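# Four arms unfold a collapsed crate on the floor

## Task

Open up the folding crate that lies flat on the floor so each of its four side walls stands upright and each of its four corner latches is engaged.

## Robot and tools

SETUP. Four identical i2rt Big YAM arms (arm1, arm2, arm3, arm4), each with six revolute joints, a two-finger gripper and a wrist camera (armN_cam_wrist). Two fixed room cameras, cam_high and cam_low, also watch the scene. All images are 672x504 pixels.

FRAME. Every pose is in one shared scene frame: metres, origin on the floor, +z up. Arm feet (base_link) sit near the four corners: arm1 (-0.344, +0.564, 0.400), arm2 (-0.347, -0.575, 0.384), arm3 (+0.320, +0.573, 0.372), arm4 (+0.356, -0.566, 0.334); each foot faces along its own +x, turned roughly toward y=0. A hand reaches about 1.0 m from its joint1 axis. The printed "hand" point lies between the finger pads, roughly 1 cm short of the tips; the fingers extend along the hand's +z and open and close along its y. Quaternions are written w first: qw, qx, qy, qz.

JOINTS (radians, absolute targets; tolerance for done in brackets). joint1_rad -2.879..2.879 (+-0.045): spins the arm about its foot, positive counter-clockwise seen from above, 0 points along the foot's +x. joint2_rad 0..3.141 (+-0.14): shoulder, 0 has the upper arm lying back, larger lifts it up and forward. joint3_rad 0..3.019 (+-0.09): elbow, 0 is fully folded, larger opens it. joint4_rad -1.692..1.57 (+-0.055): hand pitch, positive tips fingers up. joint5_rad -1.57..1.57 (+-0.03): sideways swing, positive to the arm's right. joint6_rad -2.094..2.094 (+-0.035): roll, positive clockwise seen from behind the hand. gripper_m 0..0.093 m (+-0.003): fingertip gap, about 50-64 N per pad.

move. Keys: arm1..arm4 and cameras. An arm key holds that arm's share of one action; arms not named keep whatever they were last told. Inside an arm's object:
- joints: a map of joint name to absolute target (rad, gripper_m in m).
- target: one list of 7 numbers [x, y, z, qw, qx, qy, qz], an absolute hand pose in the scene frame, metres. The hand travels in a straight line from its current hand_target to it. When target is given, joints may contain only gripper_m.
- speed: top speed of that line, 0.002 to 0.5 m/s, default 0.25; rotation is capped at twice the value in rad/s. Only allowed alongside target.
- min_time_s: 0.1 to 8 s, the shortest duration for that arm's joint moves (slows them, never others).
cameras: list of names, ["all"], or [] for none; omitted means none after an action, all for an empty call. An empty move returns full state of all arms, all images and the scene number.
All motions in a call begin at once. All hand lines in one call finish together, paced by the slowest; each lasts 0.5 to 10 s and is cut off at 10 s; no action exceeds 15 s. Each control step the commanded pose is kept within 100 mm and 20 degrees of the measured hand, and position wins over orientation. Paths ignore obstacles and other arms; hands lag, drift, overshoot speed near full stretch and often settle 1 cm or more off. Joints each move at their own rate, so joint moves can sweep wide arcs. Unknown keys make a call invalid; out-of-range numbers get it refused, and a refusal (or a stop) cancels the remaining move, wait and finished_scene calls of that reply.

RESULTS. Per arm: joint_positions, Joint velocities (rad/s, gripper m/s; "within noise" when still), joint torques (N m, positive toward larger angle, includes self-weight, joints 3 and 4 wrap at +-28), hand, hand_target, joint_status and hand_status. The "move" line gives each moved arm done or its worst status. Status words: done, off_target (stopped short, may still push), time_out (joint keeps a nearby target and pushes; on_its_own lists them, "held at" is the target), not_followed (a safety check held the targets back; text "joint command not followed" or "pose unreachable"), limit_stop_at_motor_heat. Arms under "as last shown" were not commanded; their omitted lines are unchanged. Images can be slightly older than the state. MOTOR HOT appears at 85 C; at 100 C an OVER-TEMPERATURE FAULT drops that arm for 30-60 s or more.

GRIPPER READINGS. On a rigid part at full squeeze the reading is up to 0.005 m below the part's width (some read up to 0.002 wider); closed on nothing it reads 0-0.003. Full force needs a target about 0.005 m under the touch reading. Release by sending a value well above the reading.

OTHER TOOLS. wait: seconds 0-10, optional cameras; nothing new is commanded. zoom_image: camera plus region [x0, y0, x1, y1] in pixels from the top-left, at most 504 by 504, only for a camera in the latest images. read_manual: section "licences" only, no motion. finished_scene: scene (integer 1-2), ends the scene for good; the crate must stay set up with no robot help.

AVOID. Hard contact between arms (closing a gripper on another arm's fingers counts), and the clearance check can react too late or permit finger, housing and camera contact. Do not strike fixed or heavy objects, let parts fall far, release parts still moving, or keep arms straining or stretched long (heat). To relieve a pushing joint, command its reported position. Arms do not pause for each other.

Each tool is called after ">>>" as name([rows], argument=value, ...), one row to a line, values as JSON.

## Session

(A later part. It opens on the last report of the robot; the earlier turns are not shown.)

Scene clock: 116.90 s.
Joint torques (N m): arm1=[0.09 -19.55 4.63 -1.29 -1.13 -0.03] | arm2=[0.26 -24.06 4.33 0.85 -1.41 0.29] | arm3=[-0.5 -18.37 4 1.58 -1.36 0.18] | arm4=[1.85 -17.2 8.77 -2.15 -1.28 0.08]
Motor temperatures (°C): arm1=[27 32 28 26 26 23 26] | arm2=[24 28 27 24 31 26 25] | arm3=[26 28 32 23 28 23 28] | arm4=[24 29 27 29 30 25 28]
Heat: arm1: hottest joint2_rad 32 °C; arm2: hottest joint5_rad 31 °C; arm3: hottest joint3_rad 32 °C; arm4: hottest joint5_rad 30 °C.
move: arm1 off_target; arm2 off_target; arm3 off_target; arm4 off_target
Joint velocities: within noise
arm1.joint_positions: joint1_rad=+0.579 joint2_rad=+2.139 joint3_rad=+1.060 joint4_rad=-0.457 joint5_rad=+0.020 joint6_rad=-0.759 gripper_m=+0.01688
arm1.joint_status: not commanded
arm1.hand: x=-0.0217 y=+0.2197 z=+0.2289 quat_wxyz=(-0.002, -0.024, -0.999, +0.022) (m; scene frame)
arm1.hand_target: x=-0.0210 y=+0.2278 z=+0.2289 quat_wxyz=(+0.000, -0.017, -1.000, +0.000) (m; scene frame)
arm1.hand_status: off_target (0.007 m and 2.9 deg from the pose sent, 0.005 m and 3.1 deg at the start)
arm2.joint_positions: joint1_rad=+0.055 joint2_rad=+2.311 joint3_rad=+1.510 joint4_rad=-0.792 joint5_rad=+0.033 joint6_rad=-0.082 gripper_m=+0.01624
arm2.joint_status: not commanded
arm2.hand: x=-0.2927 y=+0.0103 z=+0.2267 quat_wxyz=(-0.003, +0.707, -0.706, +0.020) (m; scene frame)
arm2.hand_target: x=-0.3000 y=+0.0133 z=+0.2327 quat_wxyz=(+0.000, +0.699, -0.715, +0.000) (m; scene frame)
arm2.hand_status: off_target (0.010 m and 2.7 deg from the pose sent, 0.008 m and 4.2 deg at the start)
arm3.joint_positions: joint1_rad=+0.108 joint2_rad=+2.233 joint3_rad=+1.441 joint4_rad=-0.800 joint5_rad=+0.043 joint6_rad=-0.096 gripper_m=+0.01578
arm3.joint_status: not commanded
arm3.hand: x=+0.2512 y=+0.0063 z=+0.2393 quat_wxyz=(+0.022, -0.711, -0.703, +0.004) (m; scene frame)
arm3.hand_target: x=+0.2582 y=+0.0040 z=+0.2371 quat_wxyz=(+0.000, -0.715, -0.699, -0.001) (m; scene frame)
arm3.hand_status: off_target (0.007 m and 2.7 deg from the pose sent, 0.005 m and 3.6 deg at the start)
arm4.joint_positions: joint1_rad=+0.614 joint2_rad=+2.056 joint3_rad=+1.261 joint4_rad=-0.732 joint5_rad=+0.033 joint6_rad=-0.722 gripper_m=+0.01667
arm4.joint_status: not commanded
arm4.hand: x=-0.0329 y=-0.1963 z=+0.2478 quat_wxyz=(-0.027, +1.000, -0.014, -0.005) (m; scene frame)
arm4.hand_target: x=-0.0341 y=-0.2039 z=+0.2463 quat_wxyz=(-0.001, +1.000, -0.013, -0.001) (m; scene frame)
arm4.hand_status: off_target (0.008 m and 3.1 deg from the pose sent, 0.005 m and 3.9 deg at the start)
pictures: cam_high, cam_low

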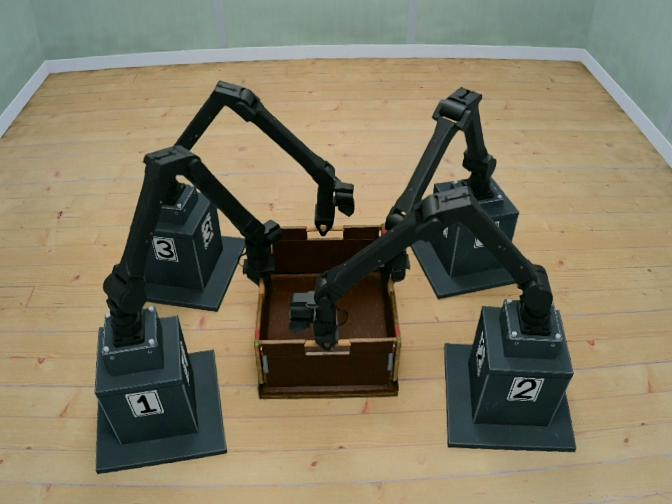

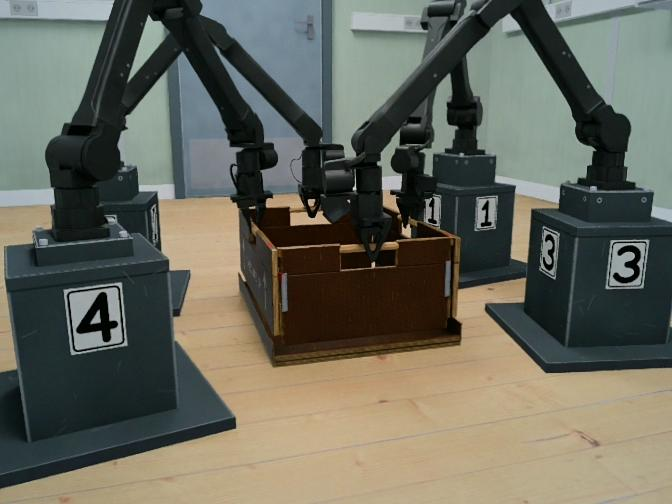

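>>> move(arm1={"joints": {"gripper_m": 0.035}}, arm2={"joints": {"gripper_m": 0.035}}, arm3={"joints": {"gripper_m": 0.035}}, arm4={"joints": {"gripper_m": 0.035}}, cameras=["cam_low", "cam_high"])

>>> zoom_image(camera="cam_high", region=[230, 210, 430, 410])

Scene clock: 118.90 s.
Joint torques (N m): arm1=[0.26 -19.02 4.56 -0.23 -0.05 -0.02] | arm2=[0.09 -23.88 5.5 0.66 -0.11 0.08] | arm3=[-0.38 -18.43 4.27 0.83 0.03 0.12] | arm4=[1.9 -17.2 8.62 -0.81 -0.26 0.09]
Motor temperatures (°C): arm1=[27 32 28 26 26 23 26] | arm2=[24 29 26 24 31 26 25] | arm3=[26 28 32 23 28 23 28] | arm4=[24 30 27 29 30 25 28]
Heat: arm1: hottest joint2_rad 32 °C; arm2: hottest joint5_rad 31 °C; arm3: hottest joint3_rad 32 °C; arm4: hottest joint2_rad 30 °C.
move: arm1 done; arm2 done; arm3 done; arm4 done
Joint velocities: within noise
arm1.joint_positions: joint1_rad=+0.583 joint2_rad=+2.137 joint3_rad=+1.060 joint4_rad=-0.489 joint5_rad=-0.006 joint6_rad=-0.768 gripper_m=+0.03497
arm1.joint_status: all done
arm1.hand: x=-0.0221 y=+0.2298 z=+0.2293 quat_wxyz=(-0.001, -0.017, -1.000, +0.002) (m; scene frame)
arm1.hand_target: x=-0.0203 y=+0.2305 z=+0.2291 quat_wxyz=(+0.002, -0.010, -1.000, -0.002) (m; scene frame)
arm1.hand_status: not commanded
arm2.joint_positions: joint1_rad=+0.060 joint2_rad=+2.311 joint3_rad=+1.490 joint4_rad=-0.786 joint5_rad=+0.002 joint6_rad=-0.064 gripper_m=+0.03489
arm2.joint_status: all done
arm2.hand: x=-0.3013 y=+0.0020 z=+0.2215 quat_wxyz=(+0.012, +0.702, -0.711, +0.013) (m; scene frame)
arm2.hand_target: x=-0.3029 y=+0.0129 z=+0.2323 quat_wxyz=(+0.001, +0.701, -0.713, +0.001) (m; scene frame)
arm2.hand_status: not commanded
arm3.joint_positions: joint1_rad=+0.112 joint2_rad=+2.233 joint3_rad=+1.440 joint4_rad=-0.782 joint5_rad=+0.005 joint6_rad=-0.094 gripper_m=+0.03490
arm3.joint_status: all done
arm3.hand: x=+0.2601 y=+0.0015 z=+0.2387 quat_wxyz=(+0.002, -0.710, -0.704, -0.001) (m; scene frame)
arm3.hand_target: x=+0.2612 y=+0.0030 z=+0.2375 quat_wxyz=(+0.000, -0.713, -0.701, +0.000) (m; scene frame)
arm3.hand_status: not commanded
arm4.joint_positions: joint1_rad=+0.614 joint2_rad=+2.056 joint3_rad=+1.262 joint4_rad=-0.765 joint5_rad=+0.002 joint6_rad=-0.722 gripper_m=+0.03495
arm4.joint_status: all done
arm4.hand: x=-0.0310 y=-0.2054 z=+0.2479 quat_wxyz=(-0.005, +1.000, -0.014, -0.004) (m; scene frame)
arm4.hand_target: x=-0.0343 y=-0.2047 z=+0.2464 quat_wxyz=(+0.000, +1.000, -0.012, -0.001) (m; scene frame)
arm4.hand_status: not commanded
pictures: cam_high, cam_low

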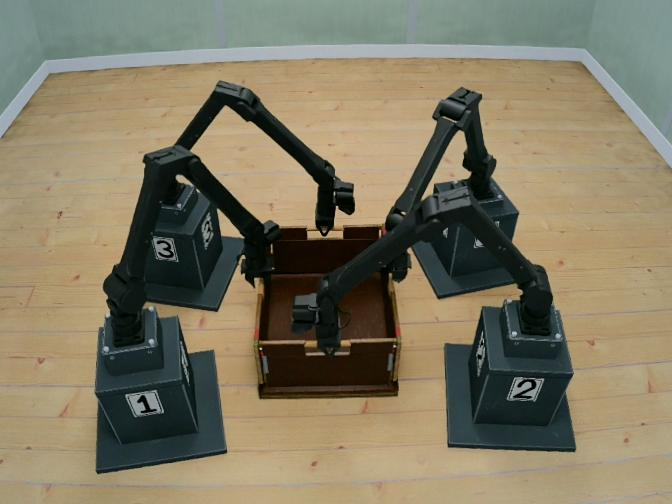

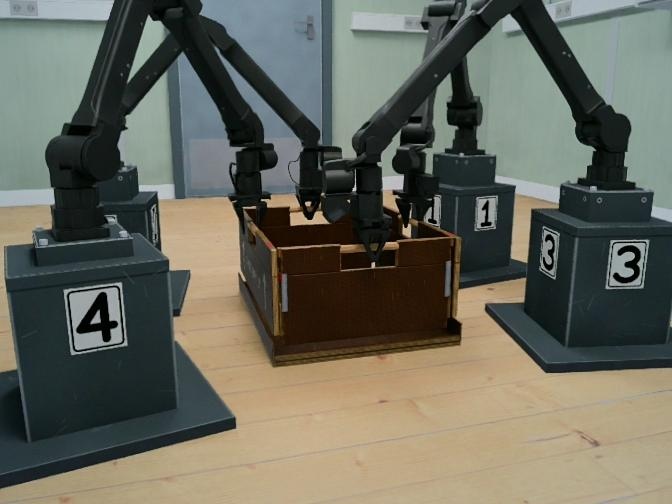

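Scaled by 2.520 from the camera's 672x504 image, which has a finer 960x720 frame.

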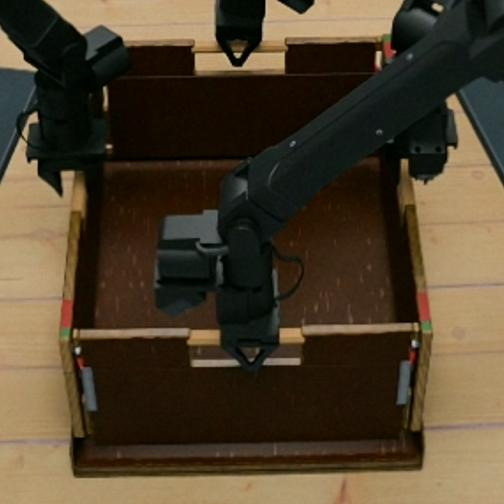

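>>> move(arm1={"joints": {"gripper_m": 0.06}}, arm2={"joints": {"gripper_m": 0.06}}, arm3={"joints": {"gripper_m": 0.06}}, arm4={"joints": {"gripper_m": 0.06}})

>>> move(arm1={"target": [-0.021, 0.224, 0.335, 0, 0.0122, 0.9999, 0], "speed": 0.15}, arm2={"target": [-0.299, 0.013, 0.345, 0, -0.6984, 0.7157, 0], "speed": 0.15}, arm3={"target": [0.255, 0.003, 0.35, 0, 0.7157, 0.6984, 0], "speed": 0.15}, arm4={"target": [-0.034, -0.200, 0.345, 0, 0.9999, -0.0122, 0], "speed": 0.15}, cameras=["all"])

>>> zoom_image(camera="cam_high", region=[230, 210, 430, 410])

>>> zoom_image(camera="cam_low", region=[220, 180, 480, 375])

Scene clock: 123.80 s.
Joint torques (N m): arm1=[0.15 -19.08 4.67 0.23 0 -0.06] | arm2=[0.26 -23.88 5.49 0.65 -0.1 0.06] | arm3=[-0.56 -18.55 4.14 0.84 0.03 0.13] | arm4=[1.9 -17.55 8.51 -0.55 -0.23 0.08]
Motor temperatures (°C): arm1=[27 32 28 26 26 23 26] | arm2=[23 29 26 24 30 26 25] | arm3=[26 28 32 23 27 23 27] | arm4=[24 30 28 29 29 25 28]
Heat: arm1: hottest joint2_rad 32 °C; arm2: hottest joint5_rad 30 °C; arm3: hottest joint3_rad 32 °C; arm4: hottest joint2_rad 30 °C.
move: arm1 done; arm2 done; arm3 done; arm4 done
Joint velocities: within noise
arm1.joint_positions: joint1_rad=+0.588 joint2_rad=+2.137 joint3_rad=+1.060 joint4_rad=-0.499 joint5_rad=-0.007 joint6_rad=-0.770 gripper_m=+0.05985
arm1.joint_status: all done
arm1.hand: x=-0.0220 y=+0.2331 z=+0.2293 quat_wxyz=(+0.002, -0.014, -1.000, -0.001) (m; scene frame)
arm1.hand_target: x=-0.0194 y=+0.2322 z=+0.2290 quat_wxyz=(+0.003, -0.007, -1.000, -0.003) (m; scene frame)
arm1.hand_status: not commanded
arm2.joint_positions: joint1_rad=+0.055 joint2_rad=+2.311 joint3_rad=+1.490 joint4_rad=-0.786 joint5_rad=+0.001 joint6_rad=-0.062 gripper_m=+0.05978
arm2.joint_status: all done
arm2.hand: x=-0.2990 y=+0.0018 z=+0.2215 quat_wxyz=(+0.013, +0.700, -0.714, +0.012) (m; scene frame)
arm2.hand_target: x=-0.3005 y=+0.0127 z=+0.2323 quat_wxyz=(+0.001, +0.699, -0.715, +0.000) (m; scene frame)
arm2.hand_status: not commanded
arm3.joint_positions: joint1_rad=+0.106 joint2_rad=+2.233 joint3_rad=+1.440 joint4_rad=-0.782 joint5_rad=+0.005 joint6_rad=-0.088 gripper_m=+0.05979
arm3.joint_status: all done
arm3.hand: x=+0.2566 y=+0.0019 z=+0.2387 quat_wxyz=(+0.002, -0.715, -0.699, -0.001) (m; scene frame)
arm3.hand_target: x=+0.2578 y=+0.0034 z=+0.2375 quat_wxyz=(+0.000, -0.717, -0.697, +0.000) (m; scene frame)
arm3.hand_status: not commanded
arm4.joint_positions: joint1_rad=+0.614 joint2_rad=+2.056 joint3_rad=+1.262 joint4_rad=-0.781 joint5_rad=+0.002 joint6_rad=-0.722 gripper_m=+0.05984
arm4.joint_status: all done
arm4.hand: x=-0.0282 y=-0.2080 z=+0.2479 quat_wxyz=(+0.001, +1.000, -0.014, +0.002) (m; scene frame)
arm4.hand_target: x=-0.0328 y=-0.2059 z=+0.2464 quat_wxyz=(+0.003, +1.000, -0.012, +0.003) (m; scene frame)
arm4.hand_status: not commanded
pictures: none

Scene clock: 125.30 s.
Joint torques (N m): arm1=[-0.73 -18.78 6.87 0.14 0.02 0] | arm2=[-0.03 -24.23 7.91 -0.1 -0.06 0.04] | arm3=[-0.44 -18.32 7.66 -0.03 0.05 0.09] | arm4=[1.38 -17.14 11.43 -0.55 -0.21 0.01]
Motor temperatures (°C): arm1=[27 32 28 26 26 23 26] | arm2=[23 29 27 24 30 26 25] | arm3=[26 28 32 23 27 23 27] | arm4=[24 30 28 29 29 25 27]
Heat: arm1: hottest joint2_rad 32 °C; arm2: hottest joint5_rad 30 °C; arm3: hottest joint3_rad 32 °C; arm4: hottest joint2_rad 30 °C.
move: arm1 off_target; arm2 off_target; arm3 off_target; arm4 off_target
Joint velocities: within noise
arm1.joint_positions: joint1_rad=+0.585 joint2_rad=+1.913 joint3_rad=+1.060 joint4_rad=-0.732 joint5_rad=-0.007 joint6_rad=-0.770 gripper_m=+0.05993
arm1.joint_status: not commanded
arm1.hand: x=-0.0234 y=+0.2337 z=+0.3287 quat_wxyz=(+0.005, -0.016, -1.000, -0.005) (m; scene frame)
arm1.hand_target: x=-0.0198 y=+0.2238 z=+0.3348 quat_wxyz=(+0.000, -0.015, -1.000, +0.000) (m; scene frame)
arm1.hand_status: off_target (0.012 m and 0.9 deg from the pose sent, 0.106 m and 0.4 deg at the start)
arm2.joint_positions: joint1_rad=+0.055 joint2_rad=+2.136 joint3_rad=+1.486 joint4_rad=-0.970 joint5_rad=+0.001 joint6_rad=-0.062 gripper_m=+0.05986
arm2.joint_status: not commanded
arm2.hand: x=-0.2995 y=-0.0034 z=+0.3194 quat_wxyz=(+0.018, +0.700, -0.714, +0.017) (m; scene frame)
arm2.hand_target: x=-0.2989 y=+0.0140 z=+0.3450 quat_wxyz=(+0.000, +0.698, -0.716, +0.000) (m; scene frame)
arm2.hand_status: off_target (0.030 m and 2.8 deg from the pose sent, 0.124 m and 2.1 deg at the start)
arm3.joint_positions: joint1_rad=+0.106 joint2_rad=+2.059 joint3_rad=+1.440 joint4_rad=-0.978 joint5_rad=+0.005 joint6_rad=-0.088 gripper_m=+0.05987
arm3.joint_status: not commanded
arm3.hand: x=+0.2575 y=+0.0132 z=+0.3346 quat_wxyz=(+0.009, -0.715, -0.699, -0.010) (m; scene frame)
arm3.hand_target: x=+0.2549 y=+0.0024 z=+0.3494 quat_wxyz=(+0.000, -0.716, -0.698, +0.000) (m; scene frame)
arm3.hand_status: off_target (0.019 m and 1.6 deg from the pose sent, 0.111 m and 0.3 deg at the start)
arm4.joint_positions: joint1_rad=+0.614 joint2_rad=+1.912 joint3_rad=+1.307 joint4_rad=-0.993 joint5_rad=+0.002 joint6_rad=-0.722 gripper_m=+0.05993
arm4.joint_status: not commanded
arm4.hand: x=-0.0243 y=-0.2116 z=+0.3339 quat_wxyz=(+0.008, +1.000, -0.014, +0.011) (m; scene frame)
arm4.hand_target: x=-0.0340 y=-0.1999 z=+0.3444 quat_wxyz=(+0.000, +1.000, -0.012, +0.000) (m; scene frame)
arm4.hand_status: off_target (0.019 m and 1.6 deg from the pose sent, 0.098 m and 0.3 deg at the start)
pictures: arm1_cam_wrist, arm2_cam_wrist, arm3_cam_wrist, arm4_cam_wrist, cam_high, cam_low

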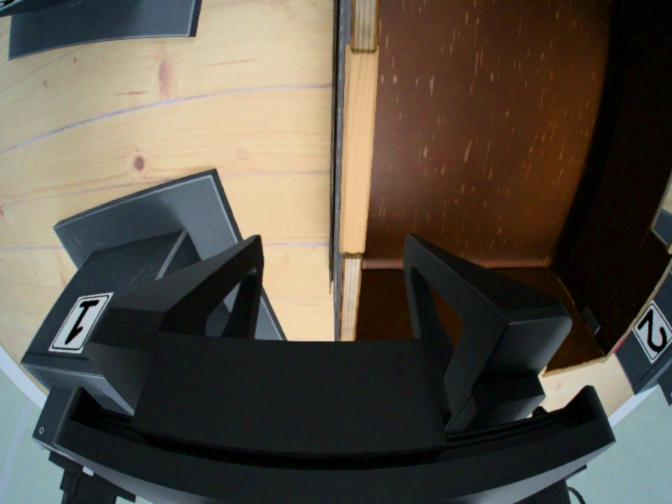

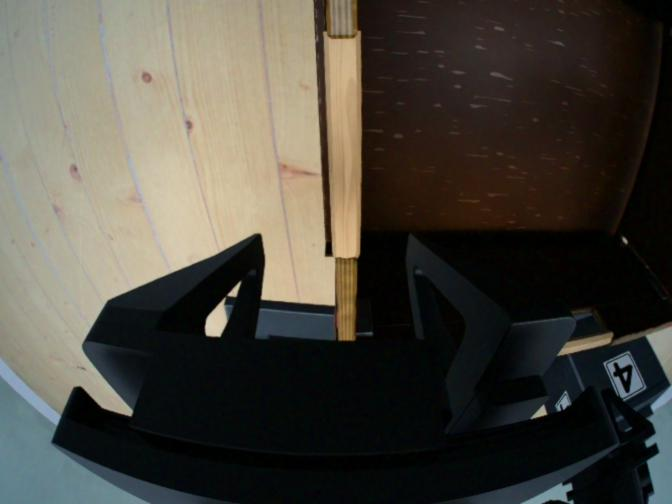

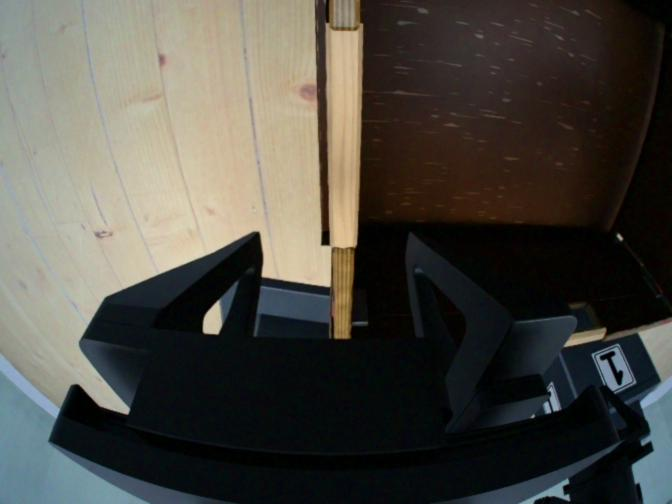

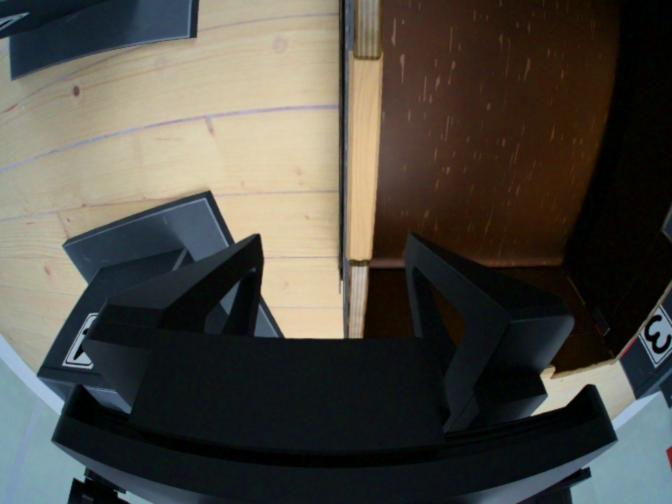

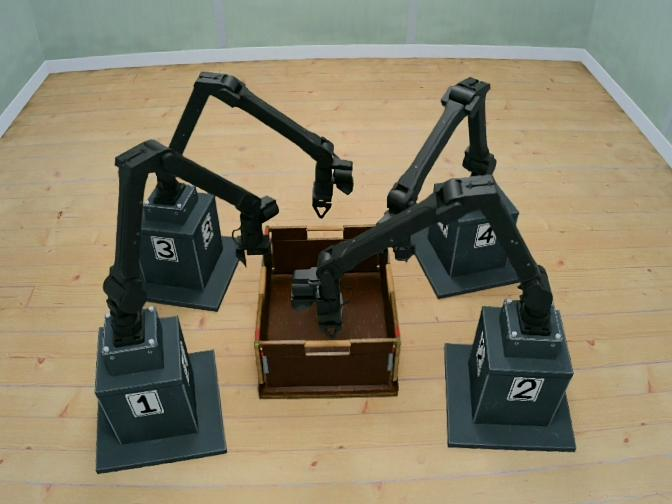

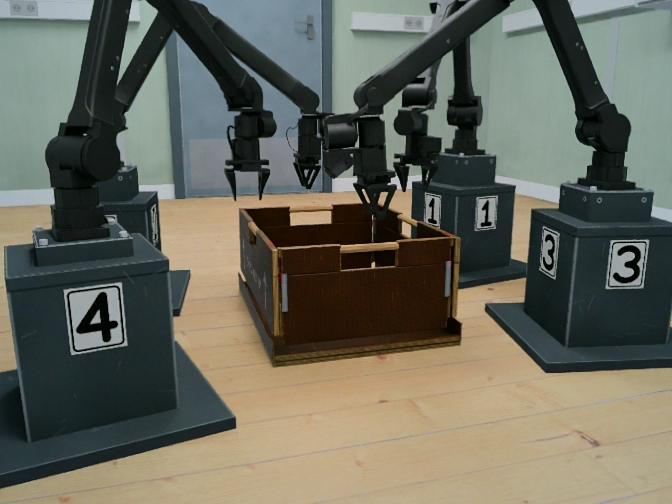

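Scaled by 2.520 from the camera's 672x504 image, which has a finer 960x720 frame.

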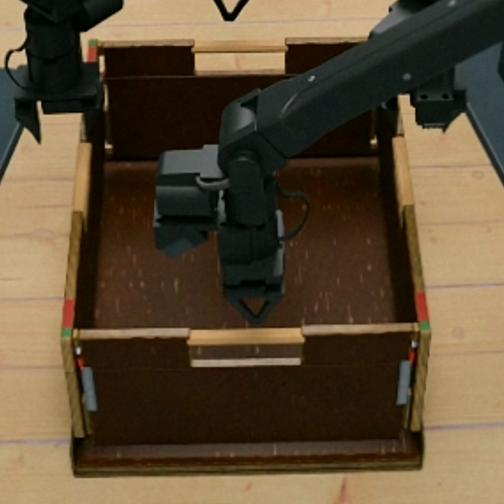

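Scaled by 1.938 from the camera's 672x504 image, which has a finer 960x720 frame.

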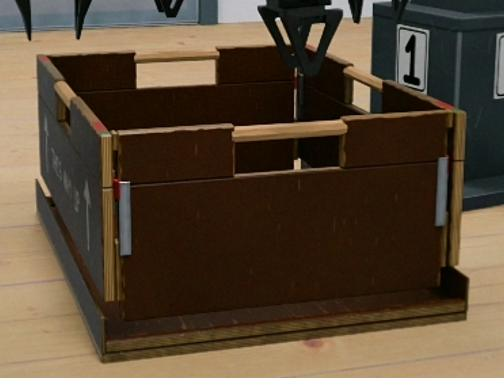

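>>> zoom_image(camera="cam_low", region=[260, 225, 320, 325])

>>> zoom_image(camera="cam_low", region=[420, 215, 480, 315])

>>> zoom_image(camera="cam_high", region=[240, 215, 300, 275])

Scaled by 5.040 from the camera's 672x504 image, which has a finer 960x720 frame.

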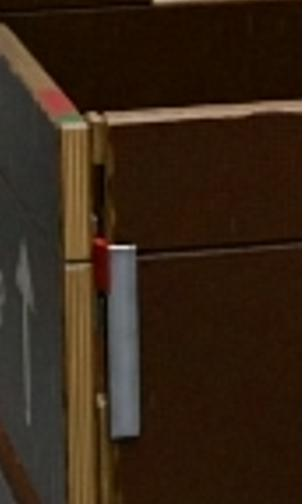

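Scaled by 5.040 from the camera's 672x504 image, which has a finer 960x720 frame.

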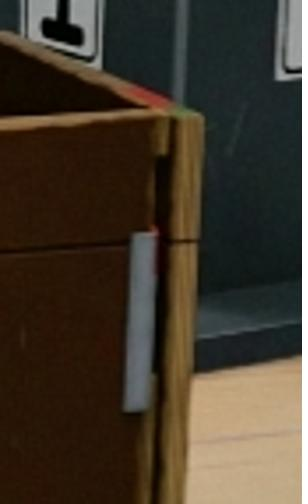

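Scaled by 8.400 from the camera's 672x504 image, which has a finer 960x720 frame.

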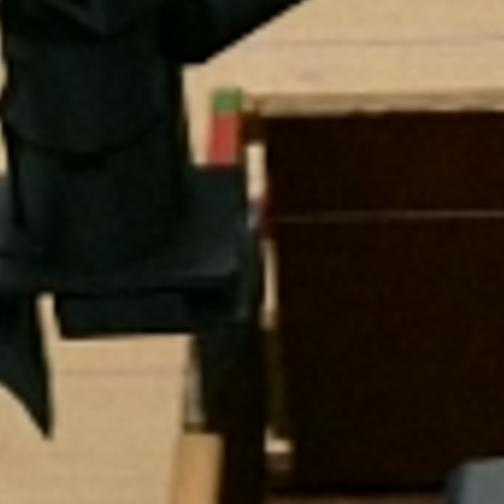

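>>> finished_scene(scene=2)

The scene is finished: the task was done.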